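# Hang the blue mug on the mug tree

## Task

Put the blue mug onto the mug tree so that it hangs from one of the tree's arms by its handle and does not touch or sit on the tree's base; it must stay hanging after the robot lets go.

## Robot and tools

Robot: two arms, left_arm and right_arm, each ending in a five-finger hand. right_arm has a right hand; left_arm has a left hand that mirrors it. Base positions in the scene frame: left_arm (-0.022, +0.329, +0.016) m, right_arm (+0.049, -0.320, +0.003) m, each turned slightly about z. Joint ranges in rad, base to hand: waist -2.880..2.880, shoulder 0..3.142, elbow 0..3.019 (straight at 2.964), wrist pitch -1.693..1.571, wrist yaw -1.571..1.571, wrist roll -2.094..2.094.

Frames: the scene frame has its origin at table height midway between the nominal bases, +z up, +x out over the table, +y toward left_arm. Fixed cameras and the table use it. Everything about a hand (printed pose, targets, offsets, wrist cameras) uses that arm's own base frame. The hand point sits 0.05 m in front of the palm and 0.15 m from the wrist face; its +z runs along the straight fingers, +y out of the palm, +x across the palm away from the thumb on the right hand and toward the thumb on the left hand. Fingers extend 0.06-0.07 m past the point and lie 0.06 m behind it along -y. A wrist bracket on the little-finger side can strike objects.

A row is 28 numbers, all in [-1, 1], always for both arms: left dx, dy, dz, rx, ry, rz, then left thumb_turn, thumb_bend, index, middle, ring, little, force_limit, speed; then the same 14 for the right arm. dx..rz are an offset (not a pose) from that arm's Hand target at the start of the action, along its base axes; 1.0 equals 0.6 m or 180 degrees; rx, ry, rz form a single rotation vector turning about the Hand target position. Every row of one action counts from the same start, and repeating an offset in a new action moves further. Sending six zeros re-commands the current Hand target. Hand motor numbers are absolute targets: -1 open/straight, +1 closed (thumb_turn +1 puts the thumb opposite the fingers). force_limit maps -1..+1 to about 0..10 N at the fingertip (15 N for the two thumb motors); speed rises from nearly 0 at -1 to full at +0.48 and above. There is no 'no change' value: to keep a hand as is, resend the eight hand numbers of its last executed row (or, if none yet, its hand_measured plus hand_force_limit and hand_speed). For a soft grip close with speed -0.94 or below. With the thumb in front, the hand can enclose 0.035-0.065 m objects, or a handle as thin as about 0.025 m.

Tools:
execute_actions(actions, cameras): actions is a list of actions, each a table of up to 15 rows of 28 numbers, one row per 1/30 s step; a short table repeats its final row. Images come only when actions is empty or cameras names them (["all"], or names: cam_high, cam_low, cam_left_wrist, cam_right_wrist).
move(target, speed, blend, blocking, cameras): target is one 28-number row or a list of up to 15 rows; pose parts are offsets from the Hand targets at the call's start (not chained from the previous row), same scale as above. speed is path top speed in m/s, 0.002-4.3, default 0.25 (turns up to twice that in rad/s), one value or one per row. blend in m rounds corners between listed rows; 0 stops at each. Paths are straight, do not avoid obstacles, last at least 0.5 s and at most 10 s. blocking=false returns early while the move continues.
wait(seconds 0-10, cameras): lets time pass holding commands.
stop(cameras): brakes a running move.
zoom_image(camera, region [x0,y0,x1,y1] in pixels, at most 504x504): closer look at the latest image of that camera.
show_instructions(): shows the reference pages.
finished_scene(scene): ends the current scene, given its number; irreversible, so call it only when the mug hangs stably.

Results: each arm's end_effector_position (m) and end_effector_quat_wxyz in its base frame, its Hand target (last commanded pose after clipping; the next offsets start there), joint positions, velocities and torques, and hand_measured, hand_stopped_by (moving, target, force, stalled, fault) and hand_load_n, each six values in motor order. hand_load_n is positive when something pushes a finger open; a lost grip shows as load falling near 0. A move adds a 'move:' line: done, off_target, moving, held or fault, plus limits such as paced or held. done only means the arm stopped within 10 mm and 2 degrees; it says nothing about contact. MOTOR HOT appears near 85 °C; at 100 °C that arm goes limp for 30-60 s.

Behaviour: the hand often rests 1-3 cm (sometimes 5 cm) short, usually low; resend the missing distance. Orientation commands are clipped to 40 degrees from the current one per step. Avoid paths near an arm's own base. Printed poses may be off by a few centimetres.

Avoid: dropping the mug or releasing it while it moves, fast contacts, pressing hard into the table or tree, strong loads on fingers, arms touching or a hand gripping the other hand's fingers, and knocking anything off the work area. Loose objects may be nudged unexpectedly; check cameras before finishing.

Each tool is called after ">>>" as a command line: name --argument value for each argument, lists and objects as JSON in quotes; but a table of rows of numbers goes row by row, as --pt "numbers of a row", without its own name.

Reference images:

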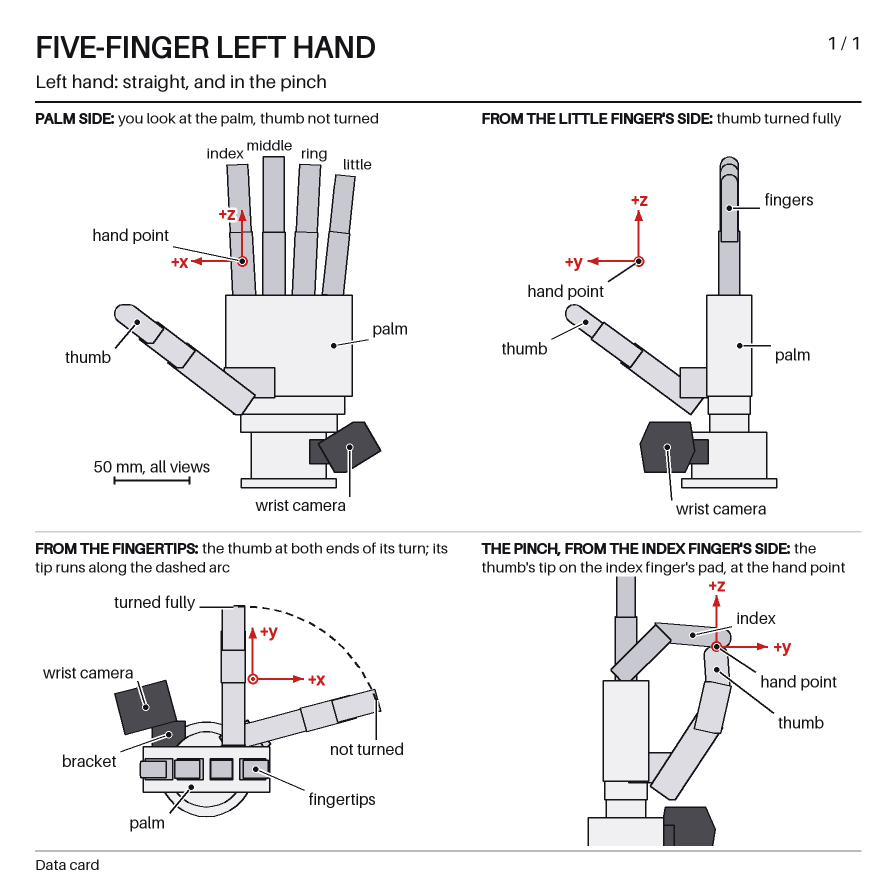

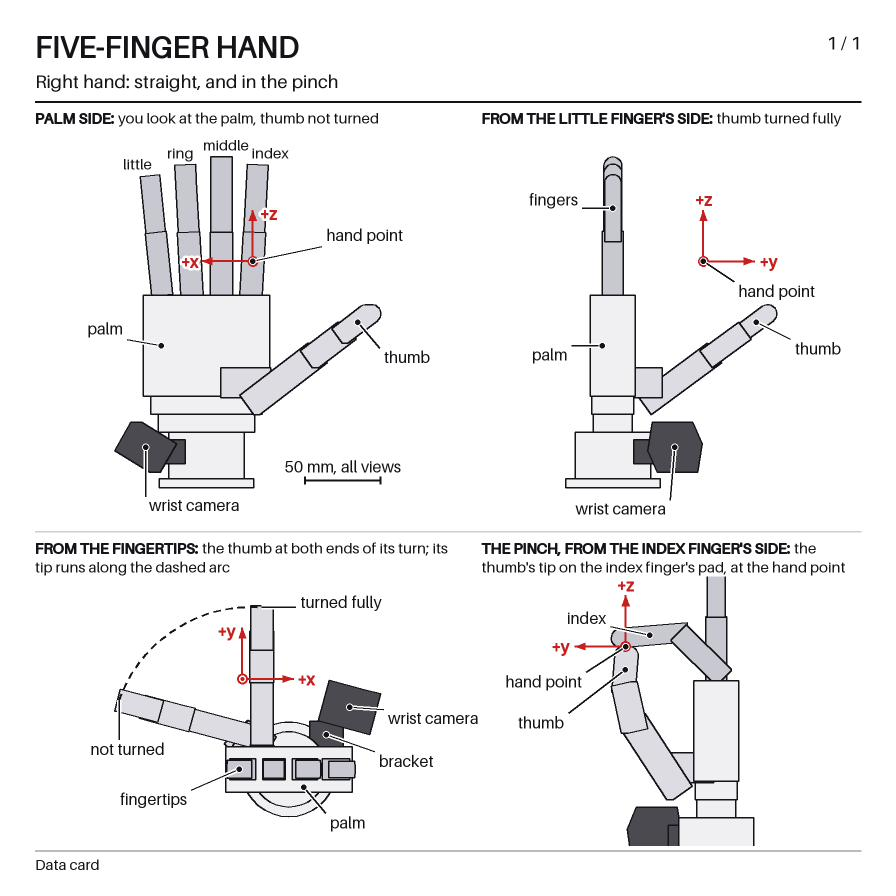

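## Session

>>> execute_actions --actions '[]'

>>> zoom_image --camera "cam_high" --region '[250, 60, 650, 360]'

Scene clock: 0.00 s.
left_arm: end_effector_position=(+0.4468, +0.1053, +0.2533) hand_measured=(-1.000, -1.000, -1.000, -1.000, -1.000, -1.000) hand_load_n=(+0.0, +0.0, +0.0, +0.0, +0.0, +0.0) hand_stopped_by=(target, target, target, target, target, target) hand_force_limit=0.00 hand_speed=-0.80 end_effector_quat_wxyz=(+0.076, +0.855, -0.507, +0.074) | right_arm: end_effector_position=(+0.2498, +0.5646, +0.2041) hand_measured=(-1.000, -1.000, -1.000, -1.000, -1.000, -1.000) hand_load_n=(+0.0, +0.0, +0.0, +0.0, +0.0, +0.0) hand_stopped_by=(target, target, target, target, target, target) hand_force_limit=0.00 hand_speed=-0.80 end_effector_quat_wxyz=(+0.229, +0.581, +0.757, +0.193)
Joint positions: left_arm=[0.399 1.696 1.722 -1.631 0.21 -0.098] | right_arm=[1.426 1.864 1.67 -1.246 0.596 -2.017]
Joint velocities: within noise
Joint torques (N m): no reading
Motor temperatures (°C): left_arm=[26 34 32 31 28 28] | right_arm=[29 30 30 26 25 30]
Heat: left arm: hottest shoulder 34 °C; right arm: hottest shoulder 30 °C.
Hand target: left_arm +0.4520, +0.1075, +0.2653; +0.062, +0.855, -0.509, +0.085 | right_arm +0.2506, +0.5705, +0.2068; +0.226, +0.582, +0.755, +0.197

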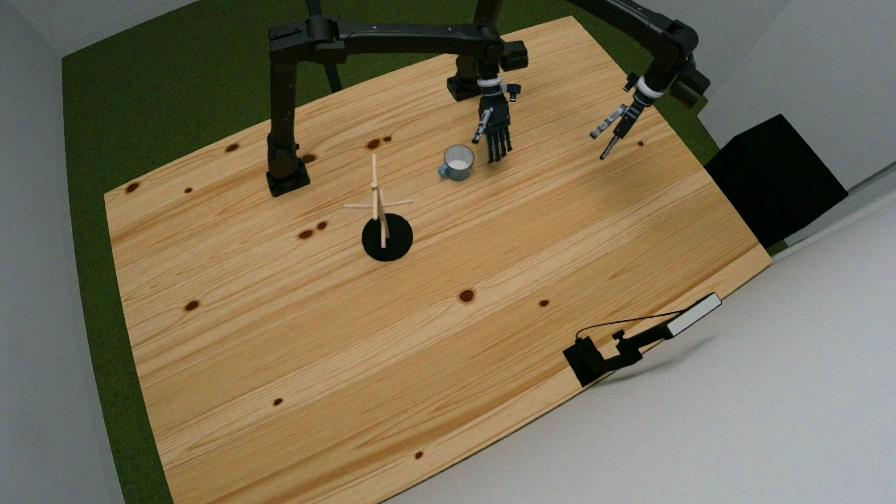

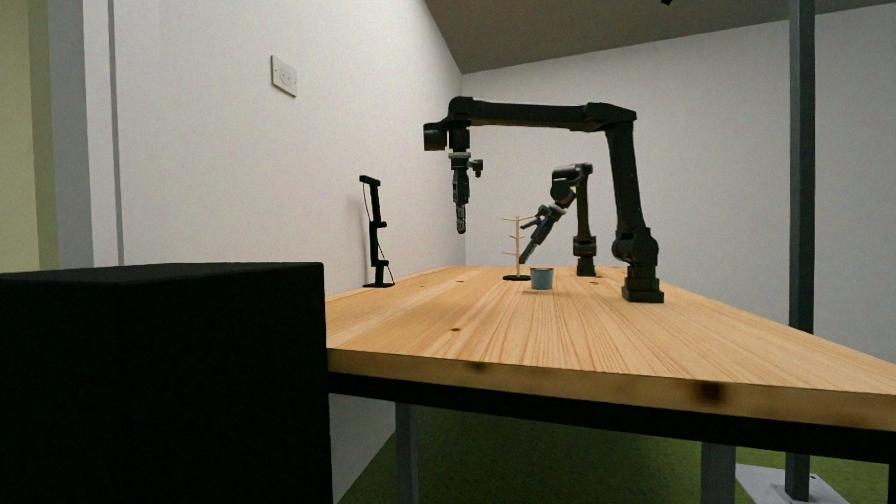

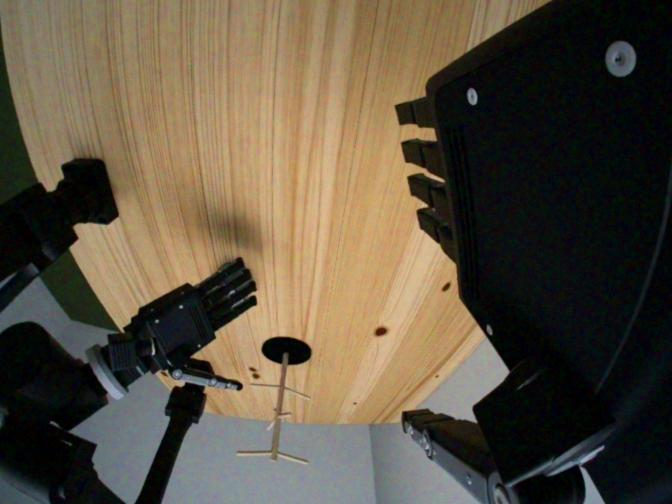

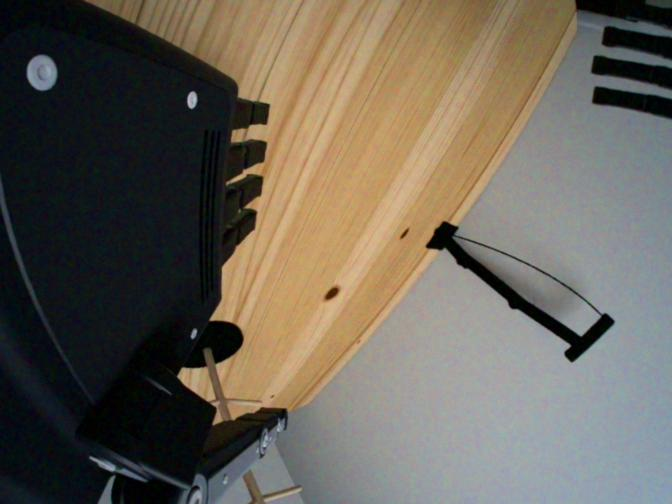

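Scaled by 1.260 from the camera's 896x504 image, which has a finer 1280x720 frame.

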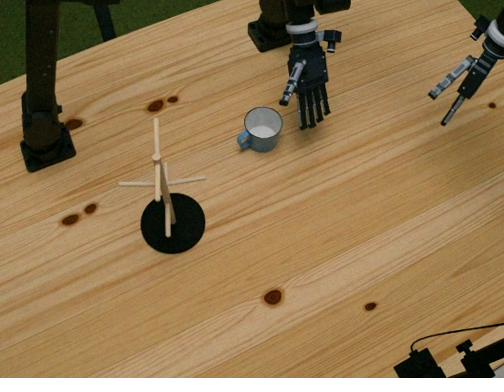

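>>> zoom_image --camera "cam_high" --region '[425, 130, 495, 200]'

>>> zoom_image --camera "cam_high" --region '[335, 145, 435, 265]'

>>> zoom_image --camera "cam_low" --region '[480, 200, 580, 300]'

Scaled by 7.200 from the camera's 896x504 image, which has a finer 1280x720 frame.

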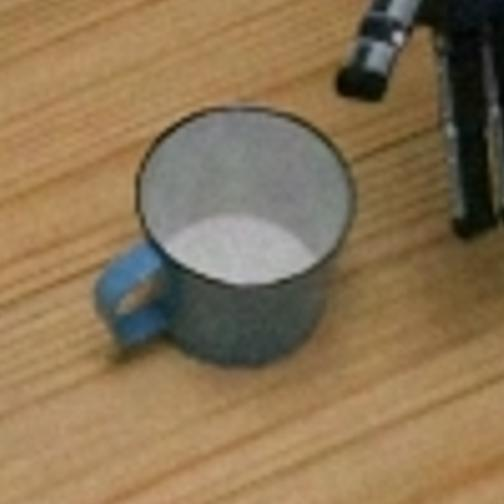

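Scaled by 4.200 from the camera's 896x504 image, which has a finer 1280x720 frame.

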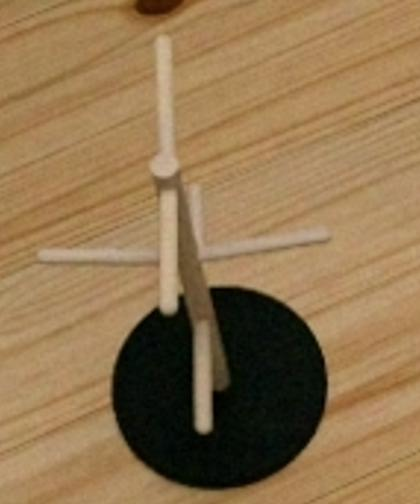

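Scaled by 5.040 from the camera's 896x504 image, which has a finer 1280x720 frame.

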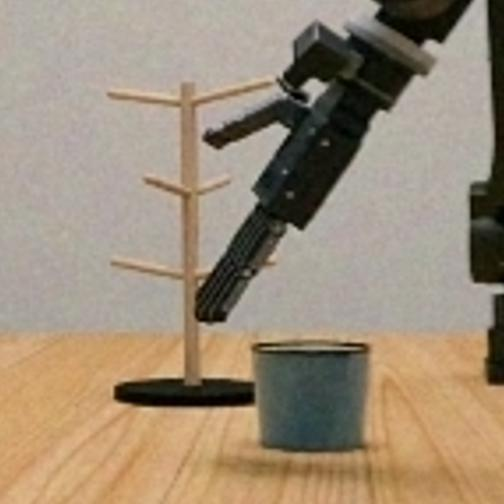

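>>> move --pt "0 0 0.05 0 0 0 1 -0.5 0 0 -1 -1 0 -0.5 0.5057 -0.4175 0.2053 0.235 0.142 -0.141 -1 -1 -1 -1 -1 -1 0 -0.8" --pt "-0.07 -0.1 0.03 -0.0487 -0.185 -0.128 1 -0.5 0 0 -1 -1 0 -0.5 0.4157 -0.851 0.2053 0.47 0.2845 -0.283 -1 -1 -1 -1 -1 -1 0 -0.8" --pt "-0.2803 -0.4115 -0.1922 -0.139 -0.529 -0.3664 1 -0.5 0 0 -1 -1 0 -0.5 0.082 -0.9425 0.0887 0.7055 0.4268 -0.4242 -1 -1 -1 -1 -1 -1 0 -0.8" --speed 0.25 --blend '[0.05,0.05,0]' --cameras '["all"]'

Scene clock: 32.43 s.
left_arm: end_effector_position=(+0.2842, -0.1380, +0.1517) hand_measured=(+1.000, -0.500, +0.000, +0.000, -1.000, -1.000) hand_load_n=(+0.0, +0.0, +0.0, +0.0, +0.0, +0.0) hand_stopped_by=(target, target, target, target, target, target) hand_force_limit=0.00 hand_speed=-0.50 end_effector_quat_wxyz=(+0.123, -0.121, +0.706, -0.687) | right_arm: end_effector_position=(+0.3029, +0.0083, +0.2609) hand_measured=(-1.000, -1.000, -1.000, -1.000, -1.000, -1.000) hand_load_n=(-0.5, +0.0, +0.0, +0.0, +0.0, -0.5) hand_stopped_by=(target, target, target, target, target, target) hand_force_limit=0.00 hand_speed=-0.80 end_effector_quat_wxyz=(+0.666, -0.671, +0.233, -0.229)
Joint positions: left_arm=[0.214 1.085 0.319 0.563 1.436 0.208] | right_arm=[-0.664 1.038 0.787 -1.235 -1.563 -1.482]
Joint torques (N m): left_arm=[1.32 -2.67 6.48 1.7 0.17 -0.15] | right_arm=[-1.32 -4.37 6.58 0.08 -0.83 -0.11]
Heat: left arm: hottest shoulder 35 °C; right arm: hottest shoulder 32 °C.
Hand target: left_arm +0.2838, -0.1395, +0.1498; +0.124, -0.124, +0.696, -0.696 | right_arm +0.2998, +0.0050, +0.2601; +0.670, -0.671, +0.224, -0.224
Off the commanded pose: left_arm 0.002 m, 2 deg | right_arm 0.005 m, 1 deg.
move: done

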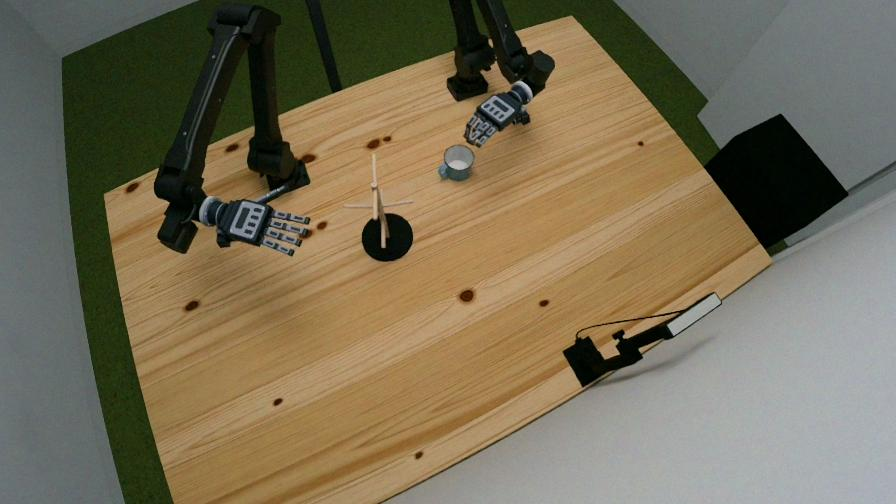

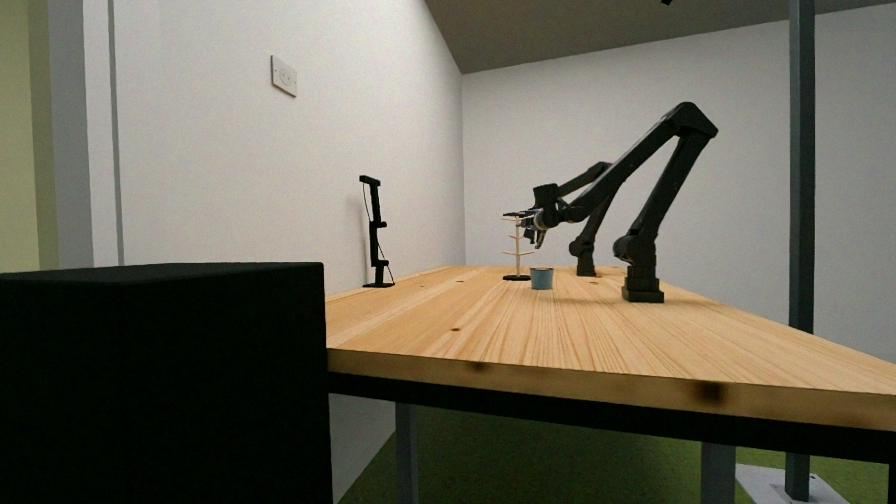

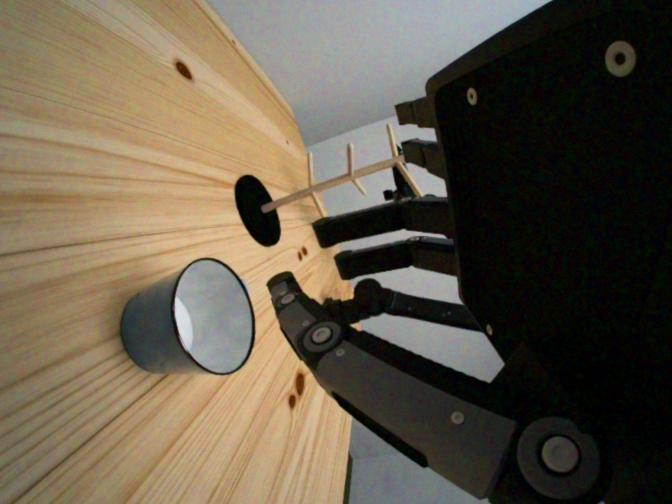

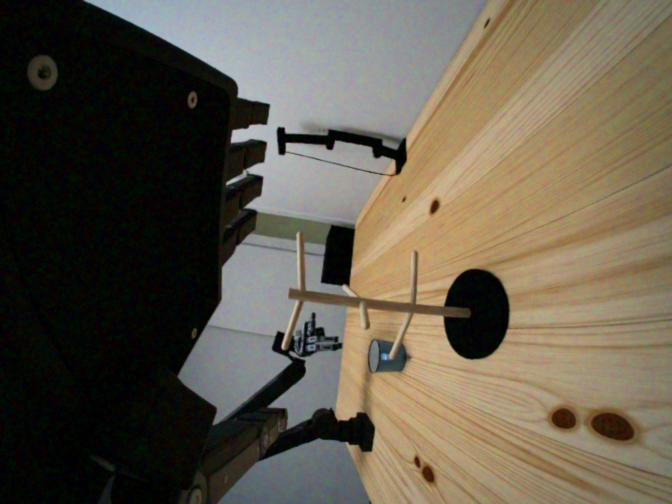

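>>> zoom_image --camera "cam_high" --region '[430, 70, 560, 200]'

>>> zoom_image --camera "cam_right_wrist" --region '[260, 200, 560, 480]'

Scaled by 3.877 from the camera's 896x504 image, which has a finer 1280x720 frame.

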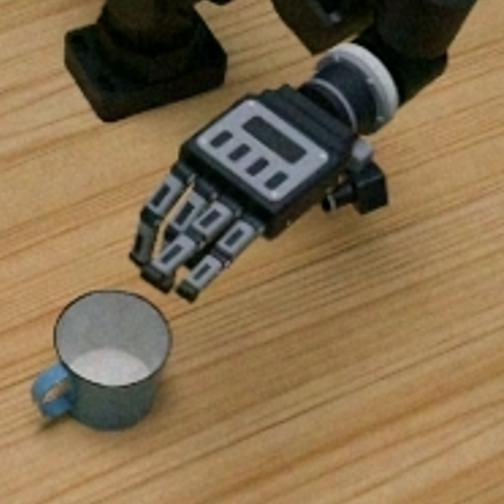

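Scaled by 1.680 from the camera's 672x504 image, which has a finer 960x720 frame.

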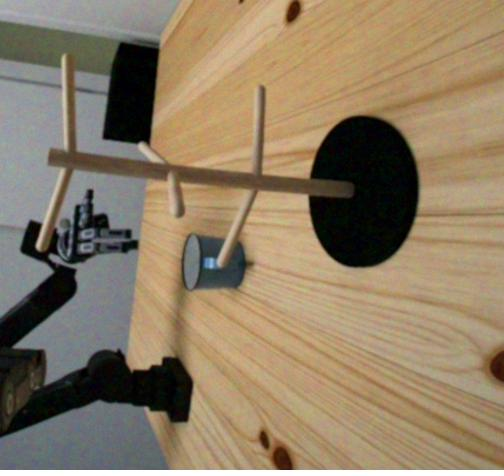

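>>> move --target '[-0.0428,0.0197,-0.0713,0,0,0,1,-0.5,0,0,-1,-1,0,-0.5, 0,0,0,0,0,0,-1,-1,-1,-1,-1,-1,0,-0.8]' --speed 0.12 --cameras '["cam_high","cam_low","cam_left_wrist"]'

>>> zoom_image --camera "cam_high" --region '[430, 70, 560, 200]'

>>> zoom_image --camera "cam_low" --region '[500, 200, 600, 300]'

Scene clock: 44.37 s.
left_arm: end_effector_position=(+0.2590, -0.1294, +0.1084) hand_measured=(+1.000, -0.500, +0.000, +0.000, -1.000, -1.000) hand_load_n=(+0.0, +0.0, +0.0, +0.0, +0.0, +0.0) hand_stopped_by=(target, target, target, target, target, target) hand_force_limit=0.00 hand_speed=-0.50 end_effector_quat_wxyz=(+0.123, -0.119, +0.702, -0.691) | right_arm: end_effector_position=(+0.3026, +0.0086, +0.2609) hand_measured=(-1.000, -1.000, -1.000, -1.000, -1.000, -1.000) hand_load_n=(+0.0, +0.0, +0.0, +0.0, +0.0, +0.0) hand_stopped_by=(target, target, target, target, target, target) hand_force_limit=0.00 hand_speed=-0.80 end_effector_quat_wxyz=(+0.666, -0.671, +0.233, -0.228)
Joint positions: left_arm=[0.278 1.214 0.211 0.791 1.503 0.218] | right_arm=[-0.664 1.038 0.787 -1.24 -1.563 -1.487]
Joint torques (N m): left_arm=[2.43 -1.61 4.93 1.63 0.48 -0.15] | right_arm=[-1.32 -4.25 6.61 0.06 -0.82 -0.12]
Heat: left arm: hottest shoulder 35 °C; right arm: hottest elbow 33 °C.
Hand target: left_arm +0.2583, -0.1276, +0.1071; +0.124, -0.124, +0.696, -0.696 | right_arm +0.2998, +0.0050, +0.2601; +0.670, -0.671, +0.224, -0.224
Off the commanded pose: left_arm 0.002 m, 1 deg | right_arm 0.005 m, 1 deg.
move: done
Images, in order (width x height): cam_high 896x504, cam_low 896x504, cam_left_wrist 672x504.

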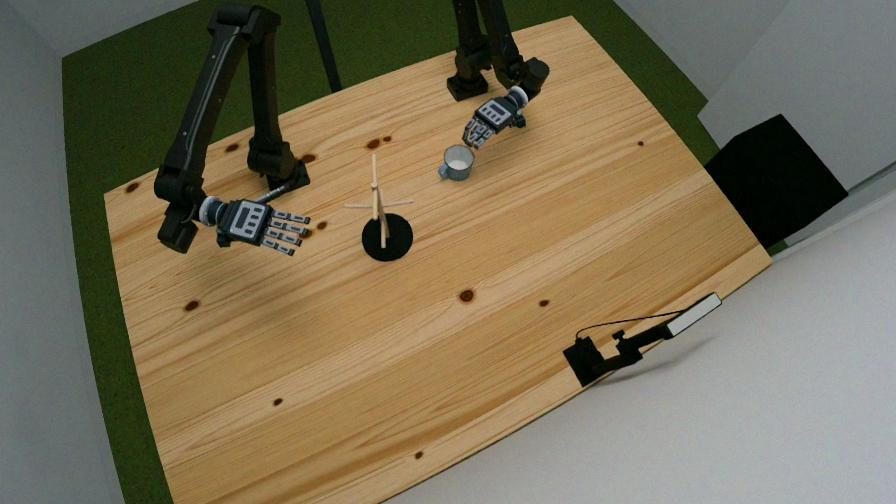

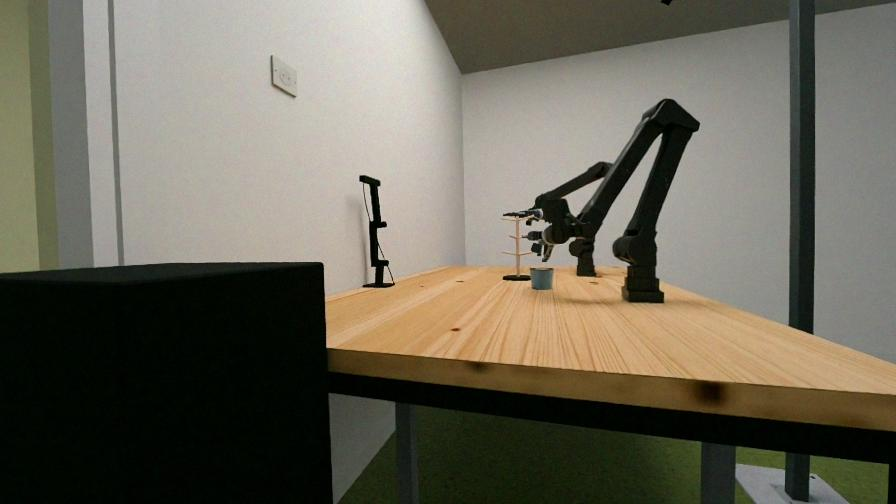

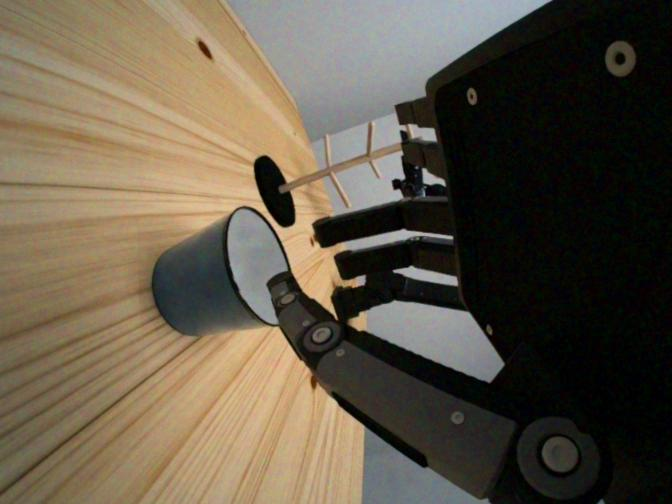

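Scaled by 3.877 from the camera's 896x504 image, which has a finer 1280x720 frame.

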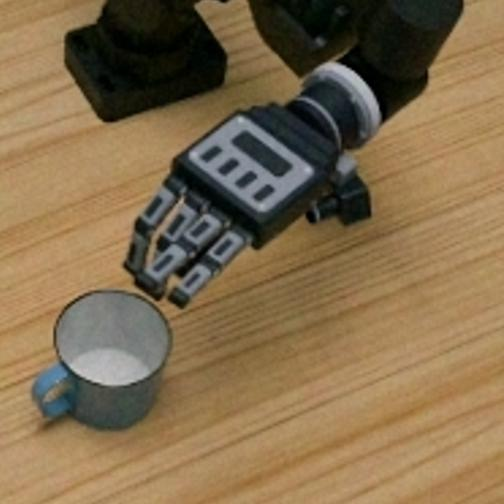

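Scaled by 5.040 from the camera's 896x504 image, which has a finer 1280x720 frame.

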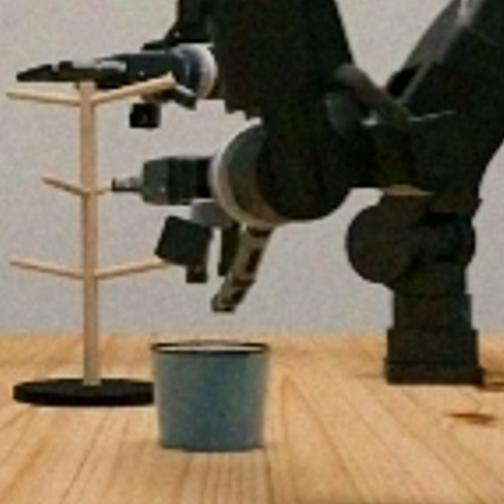

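>>> zoom_image --camera "cam_left_wrist" --region '[140, 180, 380, 360]'

>>> zoom_image --camera "cam_low" --region '[525, 235, 565, 295]'

>>> zoom_image --camera "cam_high" --region '[435, 110, 505, 190]'

Scaled by 2.100 from the camera's 672x504 image, which has a finer 960x720 frame.

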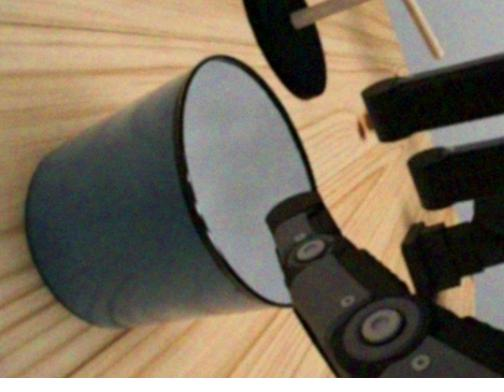

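Scaled by 8.400 from the camera's 896x504 image, which has a finer 1280x720 frame.

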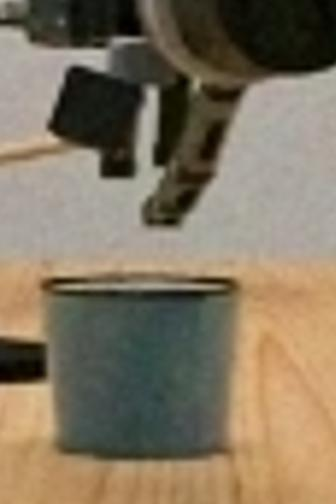

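Scaled by 6.300 from the camera's 896x504 image, which has a finer 1280x720 frame.

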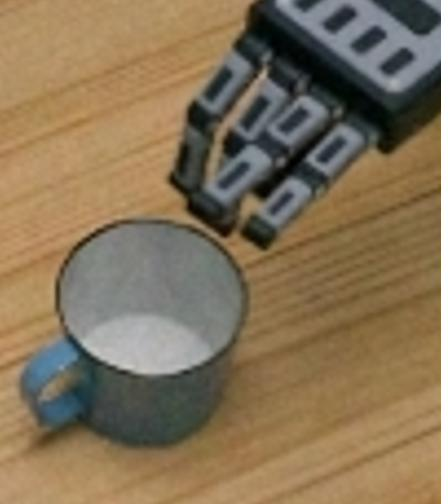

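>>> move --target '[-0.0158,-0.0005,-0.045,0,0,0,1,-0.5,0,0,-1,-1,0,-0.5, 0,0,0,0,0,0,-1,-1,-1,-1,-1,-1,0,-0.8]' --speed 0.1 --cameras '["cam_high","cam_low","cam_left_wrist"]'

>>> zoom_image --camera "cam_low" --region '[525, 235, 565, 295]'

>>> zoom_image --camera "cam_high" --region '[435, 110, 505, 190]'

Scene clock: 57.63 s.
left_arm: end_effector_position=(+0.2501, -0.1294, +0.0811) hand_measured=(+1.000, -0.500, +0.000, +0.000, -1.000, -1.000) hand_load_n=(+0.0, +0.0, +0.0, +0.0, +0.0, +0.0) hand_stopped_by=(target, target, target, target, target, target) hand_force_limit=0.00 hand_speed=-0.50 end_effector_quat_wxyz=(+0.123, -0.119, +0.702, -0.692) | right_arm: end_effector_position=(+0.3024, +0.0088, +0.2609) hand_measured=(-1.000, -1.000, -1.000, -1.000, -1.000, -1.000) hand_load_n=(-0.5, +0.0, +0.0, +0.0, +0.0, +0.0) hand_stopped_by=(target, target, target, target, target, target) hand_force_limit=0.00 hand_speed=-0.80 end_effector_quat_wxyz=(+0.666, -0.671, +0.233, -0.229)
Joint positions: left_arm=[0.289 1.355 0.169 0.959 1.514 0.236] | right_arm=[-0.664 1.038 0.787 -1.244 -1.563 -1.492]
Joint torques (N m): left_arm=[2.73 -2.02 3.78 1.63 0.47 -0.11] | right_arm=[-1.32 -4.25 6.67 0.06 -0.82 -0.11]
Heat: left arm: hottest shoulder 35 °C; right arm: hottest elbow 34 °C.
Hand target: left_arm +0.2489, -0.1278, +0.0801; +0.124, -0.124, +0.696, -0.696 | right_arm +0.2998, +0.0050, +0.2601; +0.670, -0.671, +0.224, -0.224
Off the commanded pose: left_arm 0.002 m, 1 deg | right_arm 0.005 m, 1 deg.
move: done
Images, in order (width x height): cam_high 896x504, cam_low 896x504, cam_left_wrist 672x504.

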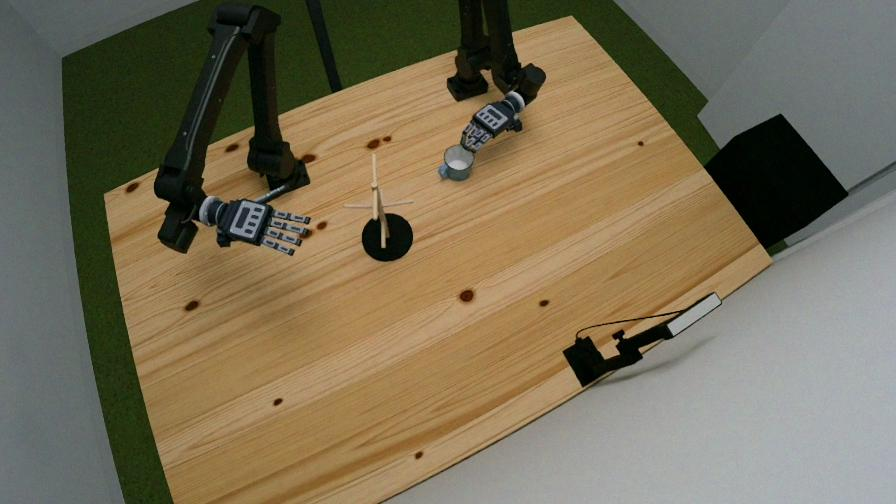

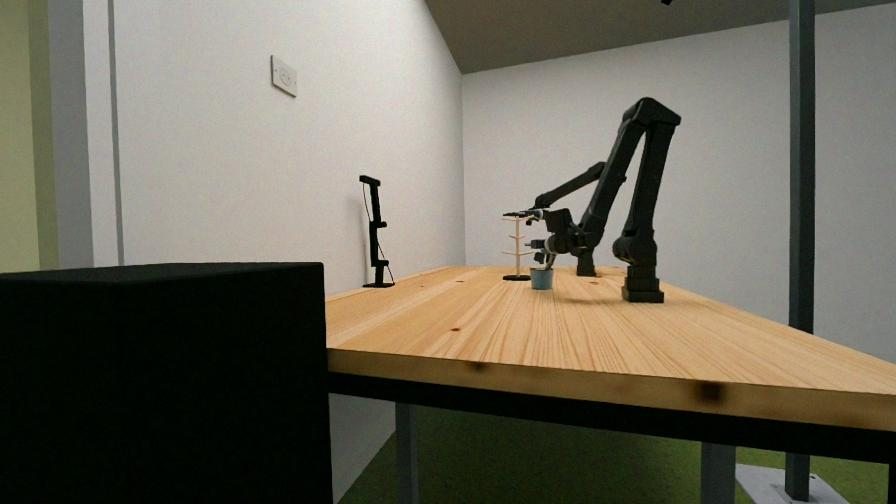

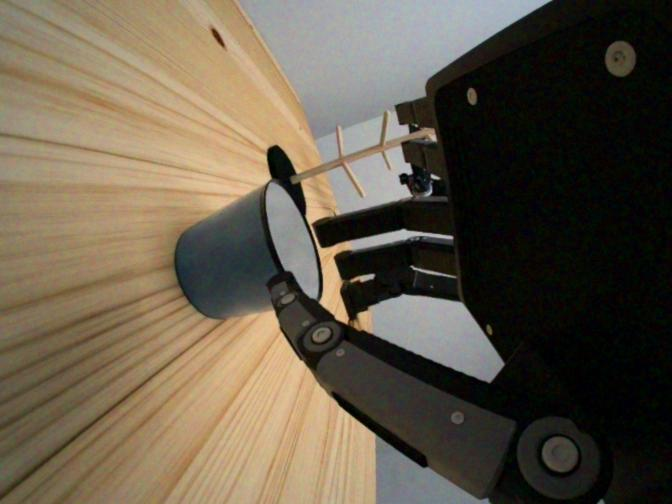

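Scaled by 8.400 from the camera's 896x504 image, which has a finer 1280x720 frame.

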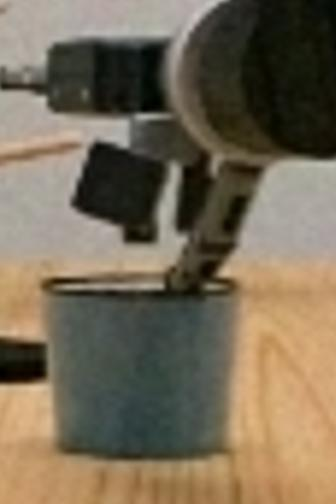

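Scaled by 6.300 from the camera's 896x504 image, which has a finer 1280x720 frame.

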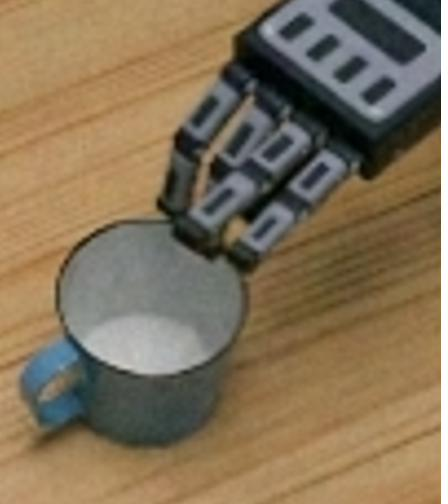

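>>> move --target '[-0.0033,0,-0.035,0,0,0,1,-0.5,0,0,-1,-1,0,-0.5, 0,0,0,0,0,0,-1,-1,-1,-1,-1,-1,0,-0.8]' --speed 0.08 --cameras '["cam_high","cam_low","cam_left_wrist"]'

>>> zoom_image --camera "cam_low" --region '[525, 235, 565, 295]'

>>> zoom_image --camera "cam_high" --region '[435, 110, 505, 190]'

Scene clock: 64.00 s.
left_arm: end_effector_position=(+0.2497, -0.1289, +0.0603) hand_measured=(+1.000, -0.500, +0.000, +0.000, -1.000, -1.000) hand_load_n=(+0.0, +0.0, +0.0, -0.5, +0.0, +0.0) hand_stopped_by=(target, target, target, target, target, target) hand_force_limit=0.00 hand_speed=-0.50 end_effector_quat_wxyz=(+0.124, -0.117, +0.702, -0.691) | right_arm: end_effector_position=(+0.3024, +0.0087, +0.2608) hand_measured=(-1.000, -1.000, -1.000, -1.000, -1.000, -1.000) hand_load_n=(-0.5, +0.0, +0.0, -0.5, +0.0, +0.0) hand_stopped_by=(target, target, target, target, target, target) hand_force_limit=0.00 hand_speed=-0.80 end_effector_quat_wxyz=(+0.666, -0.671, +0.232, -0.229)
Joint positions: left_arm=[0.291 1.495 0.161 1.084 1.517 0.262] | right_arm=[-0.664 1.038 0.787 -1.244 -1.563 -1.494]
Joint torques (N m): left_arm=[1.9 -3.37 2.32 1.61 0.5 -0.11] | right_arm=[-1.32 -4.07 6.67 -0.03 -0.82 -0.11]
Heat: left arm: hottest shoulder 34 °C; right arm: hottest elbow 34 °C.
Hand target: left_arm +0.2468, -0.1279, +0.0591; +0.124, -0.124, +0.696, -0.696 | right_arm +0.2998, +0.0050, +0.2601; +0.670, -0.671, +0.224, -0.224
Off the commanded pose: left_arm 0.003 m, 1 deg | right_arm 0.005 m, 1 deg.
move: done
Images, in order (width x height): cam_high 896x504, cam_low 896x504, cam_left_wrist 672x504.

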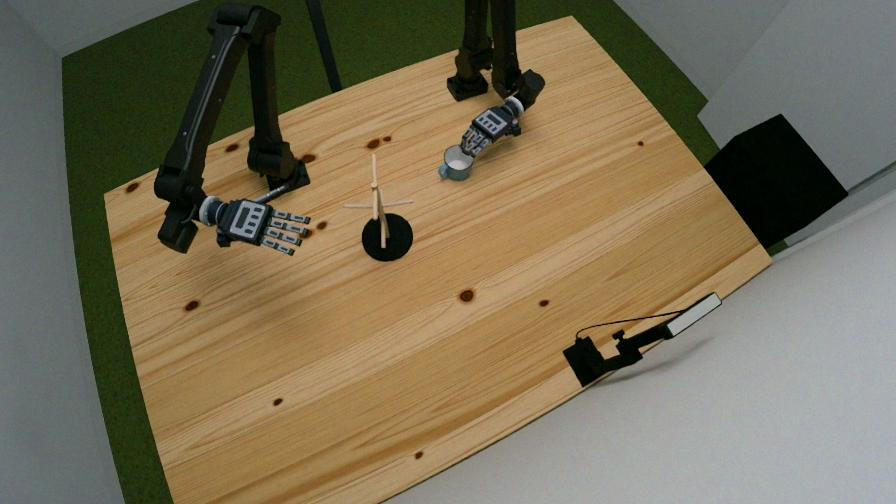

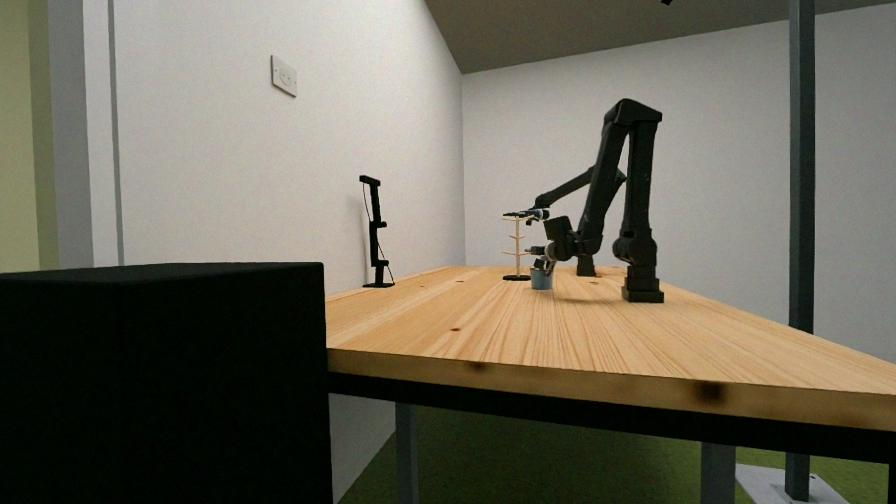

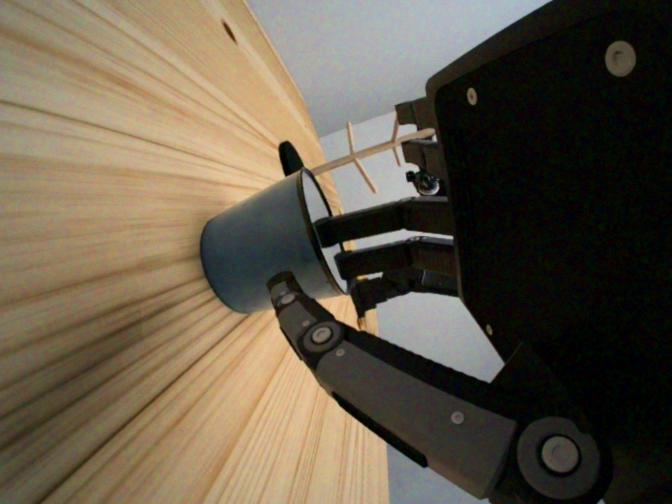

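Scaled by 8.400 from the camera's 896x504 image, which has a finer 1280x720 frame.

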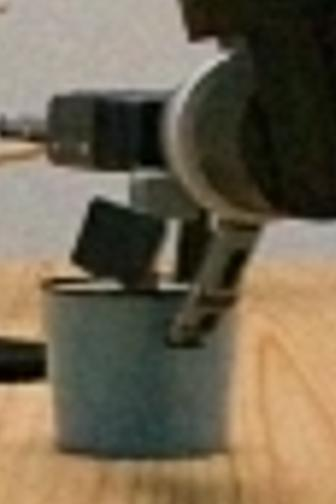

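Scaled by 6.300 from the camera's 896x504 image, which has a finer 1280x720 frame.

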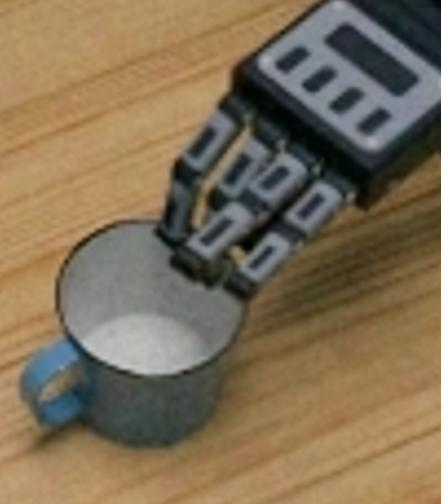

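>>> move --pt "-0.0113 -0.004 0 0 0 0 1 -0.5 0 0 -1 -1 0 -0.5 0 0 0 0 0 0 -1 -1 -1 -1 -1 -1 0 -0.8" --pt "-0.0113 -0.004 -0.05 0 0 0 1 -0.5 0 0 -1 -1 0 -0.5 0 0 0 0 0 0 -1 -1 -1 -1 -1 -1 0 -0.8" --speed 0.08 --blend '[0.005,0]' --cameras '["cam_high","cam_low","cam_left_wrist"]'

>>> zoom_image --camera "cam_low" --region '[525, 235, 565, 295]'

>>> zoom_image --camera "cam_high" --region '[435, 110, 505, 190]'

Scene clock: 68.17 s.
left_arm: end_effector_position=(+0.2404, -0.1315, +0.0291) hand_measured=(+1.000, -0.500, +0.000, +0.000, -1.000, -1.000) hand_load_n=(+0.0, +0.0, +0.0, +0.0, +0.0, +0.0) hand_stopped_by=(target, target, target, target, target, target) hand_force_limit=0.00 hand_speed=-0.50 end_effector_quat_wxyz=(+0.121, -0.120, +0.703, -0.691) | right_arm: end_effector_position=(+0.3024, +0.0087, +0.2608) hand_measured=(-1.000, -1.000, -1.000, -1.000, -1.000, -1.000) hand_load_n=(+0.0, +0.0, +0.0, +0.0, -0.5, +0.0) hand_stopped_by=(target, target, target, target, target, target) hand_force_limit=0.00 hand_speed=-0.80 end_effector_quat_wxyz=(+0.666, -0.671, +0.232, -0.229)
Joint positions: left_arm=[0.291 1.698 0.141 1.245 1.517 0.317] | right_arm=[-0.664 1.038 0.787 -1.244 -1.563 -1.494]
Joint torques (N m): left_arm=[2.37 -4.37 1.13 1.72 0.51 -0.11] | right_arm=[-1.38 -4.01 6.71 -0.02 -0.82 -0.11]
Heat: left arm: hottest shoulder 34 °C; right arm: hottest elbow 34 °C.
Hand target: left_arm +0.2401, -0.1303, +0.0291; +0.124, -0.124, +0.696, -0.696 | right_arm +0.2998, +0.0050, +0.2601; +0.670, -0.671, +0.224, -0.224
Off the commanded pose: left_arm 0.001 m, 1 deg | right_arm 0.005 m, 1 deg.
move: done; blend cut to 0.0036 m at target 1
Images, in order (width x height): cam_high 896x504, cam_low 896x504, cam_left_wrist 672x504.

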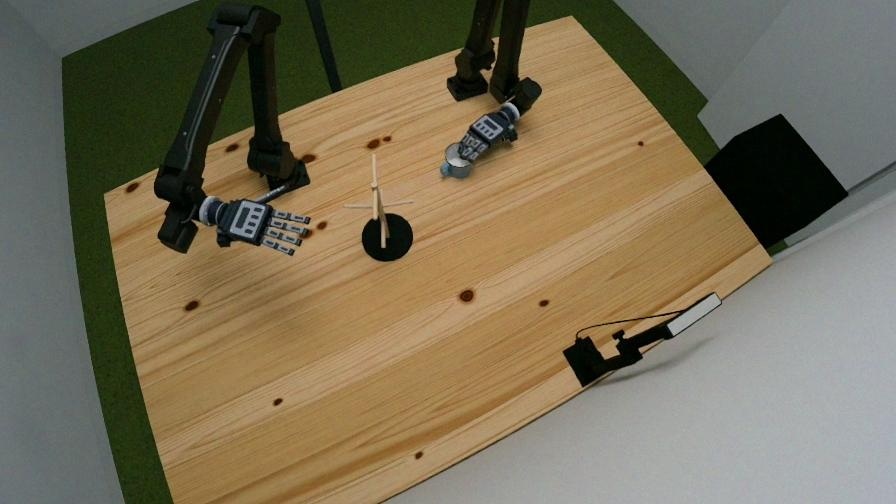

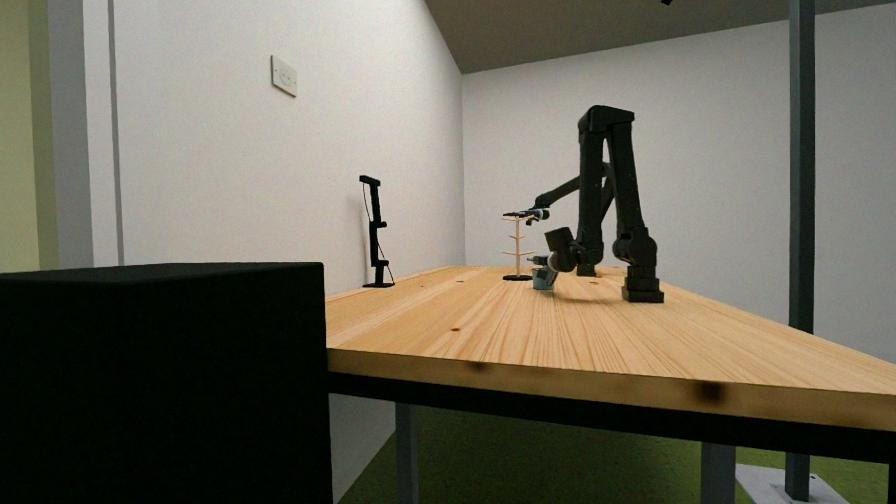

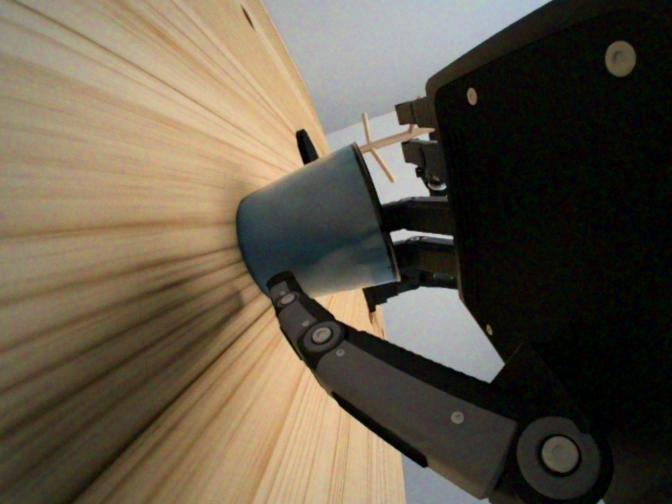

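Scaled by 8.400 from the camera's 896x504 image, which has a finer 1280x720 frame.

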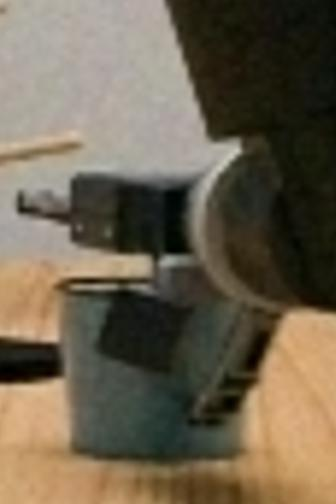

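Scaled by 6.300 from the camera's 896x504 image, which has a finer 1280x720 frame.

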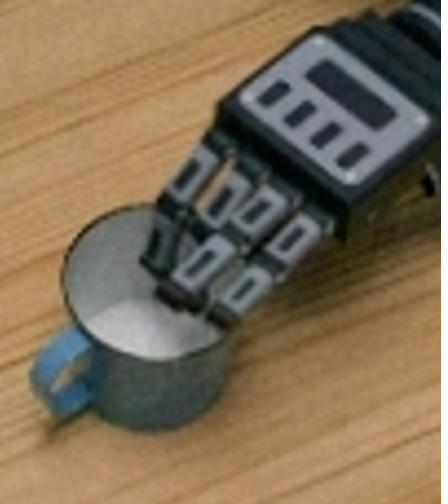

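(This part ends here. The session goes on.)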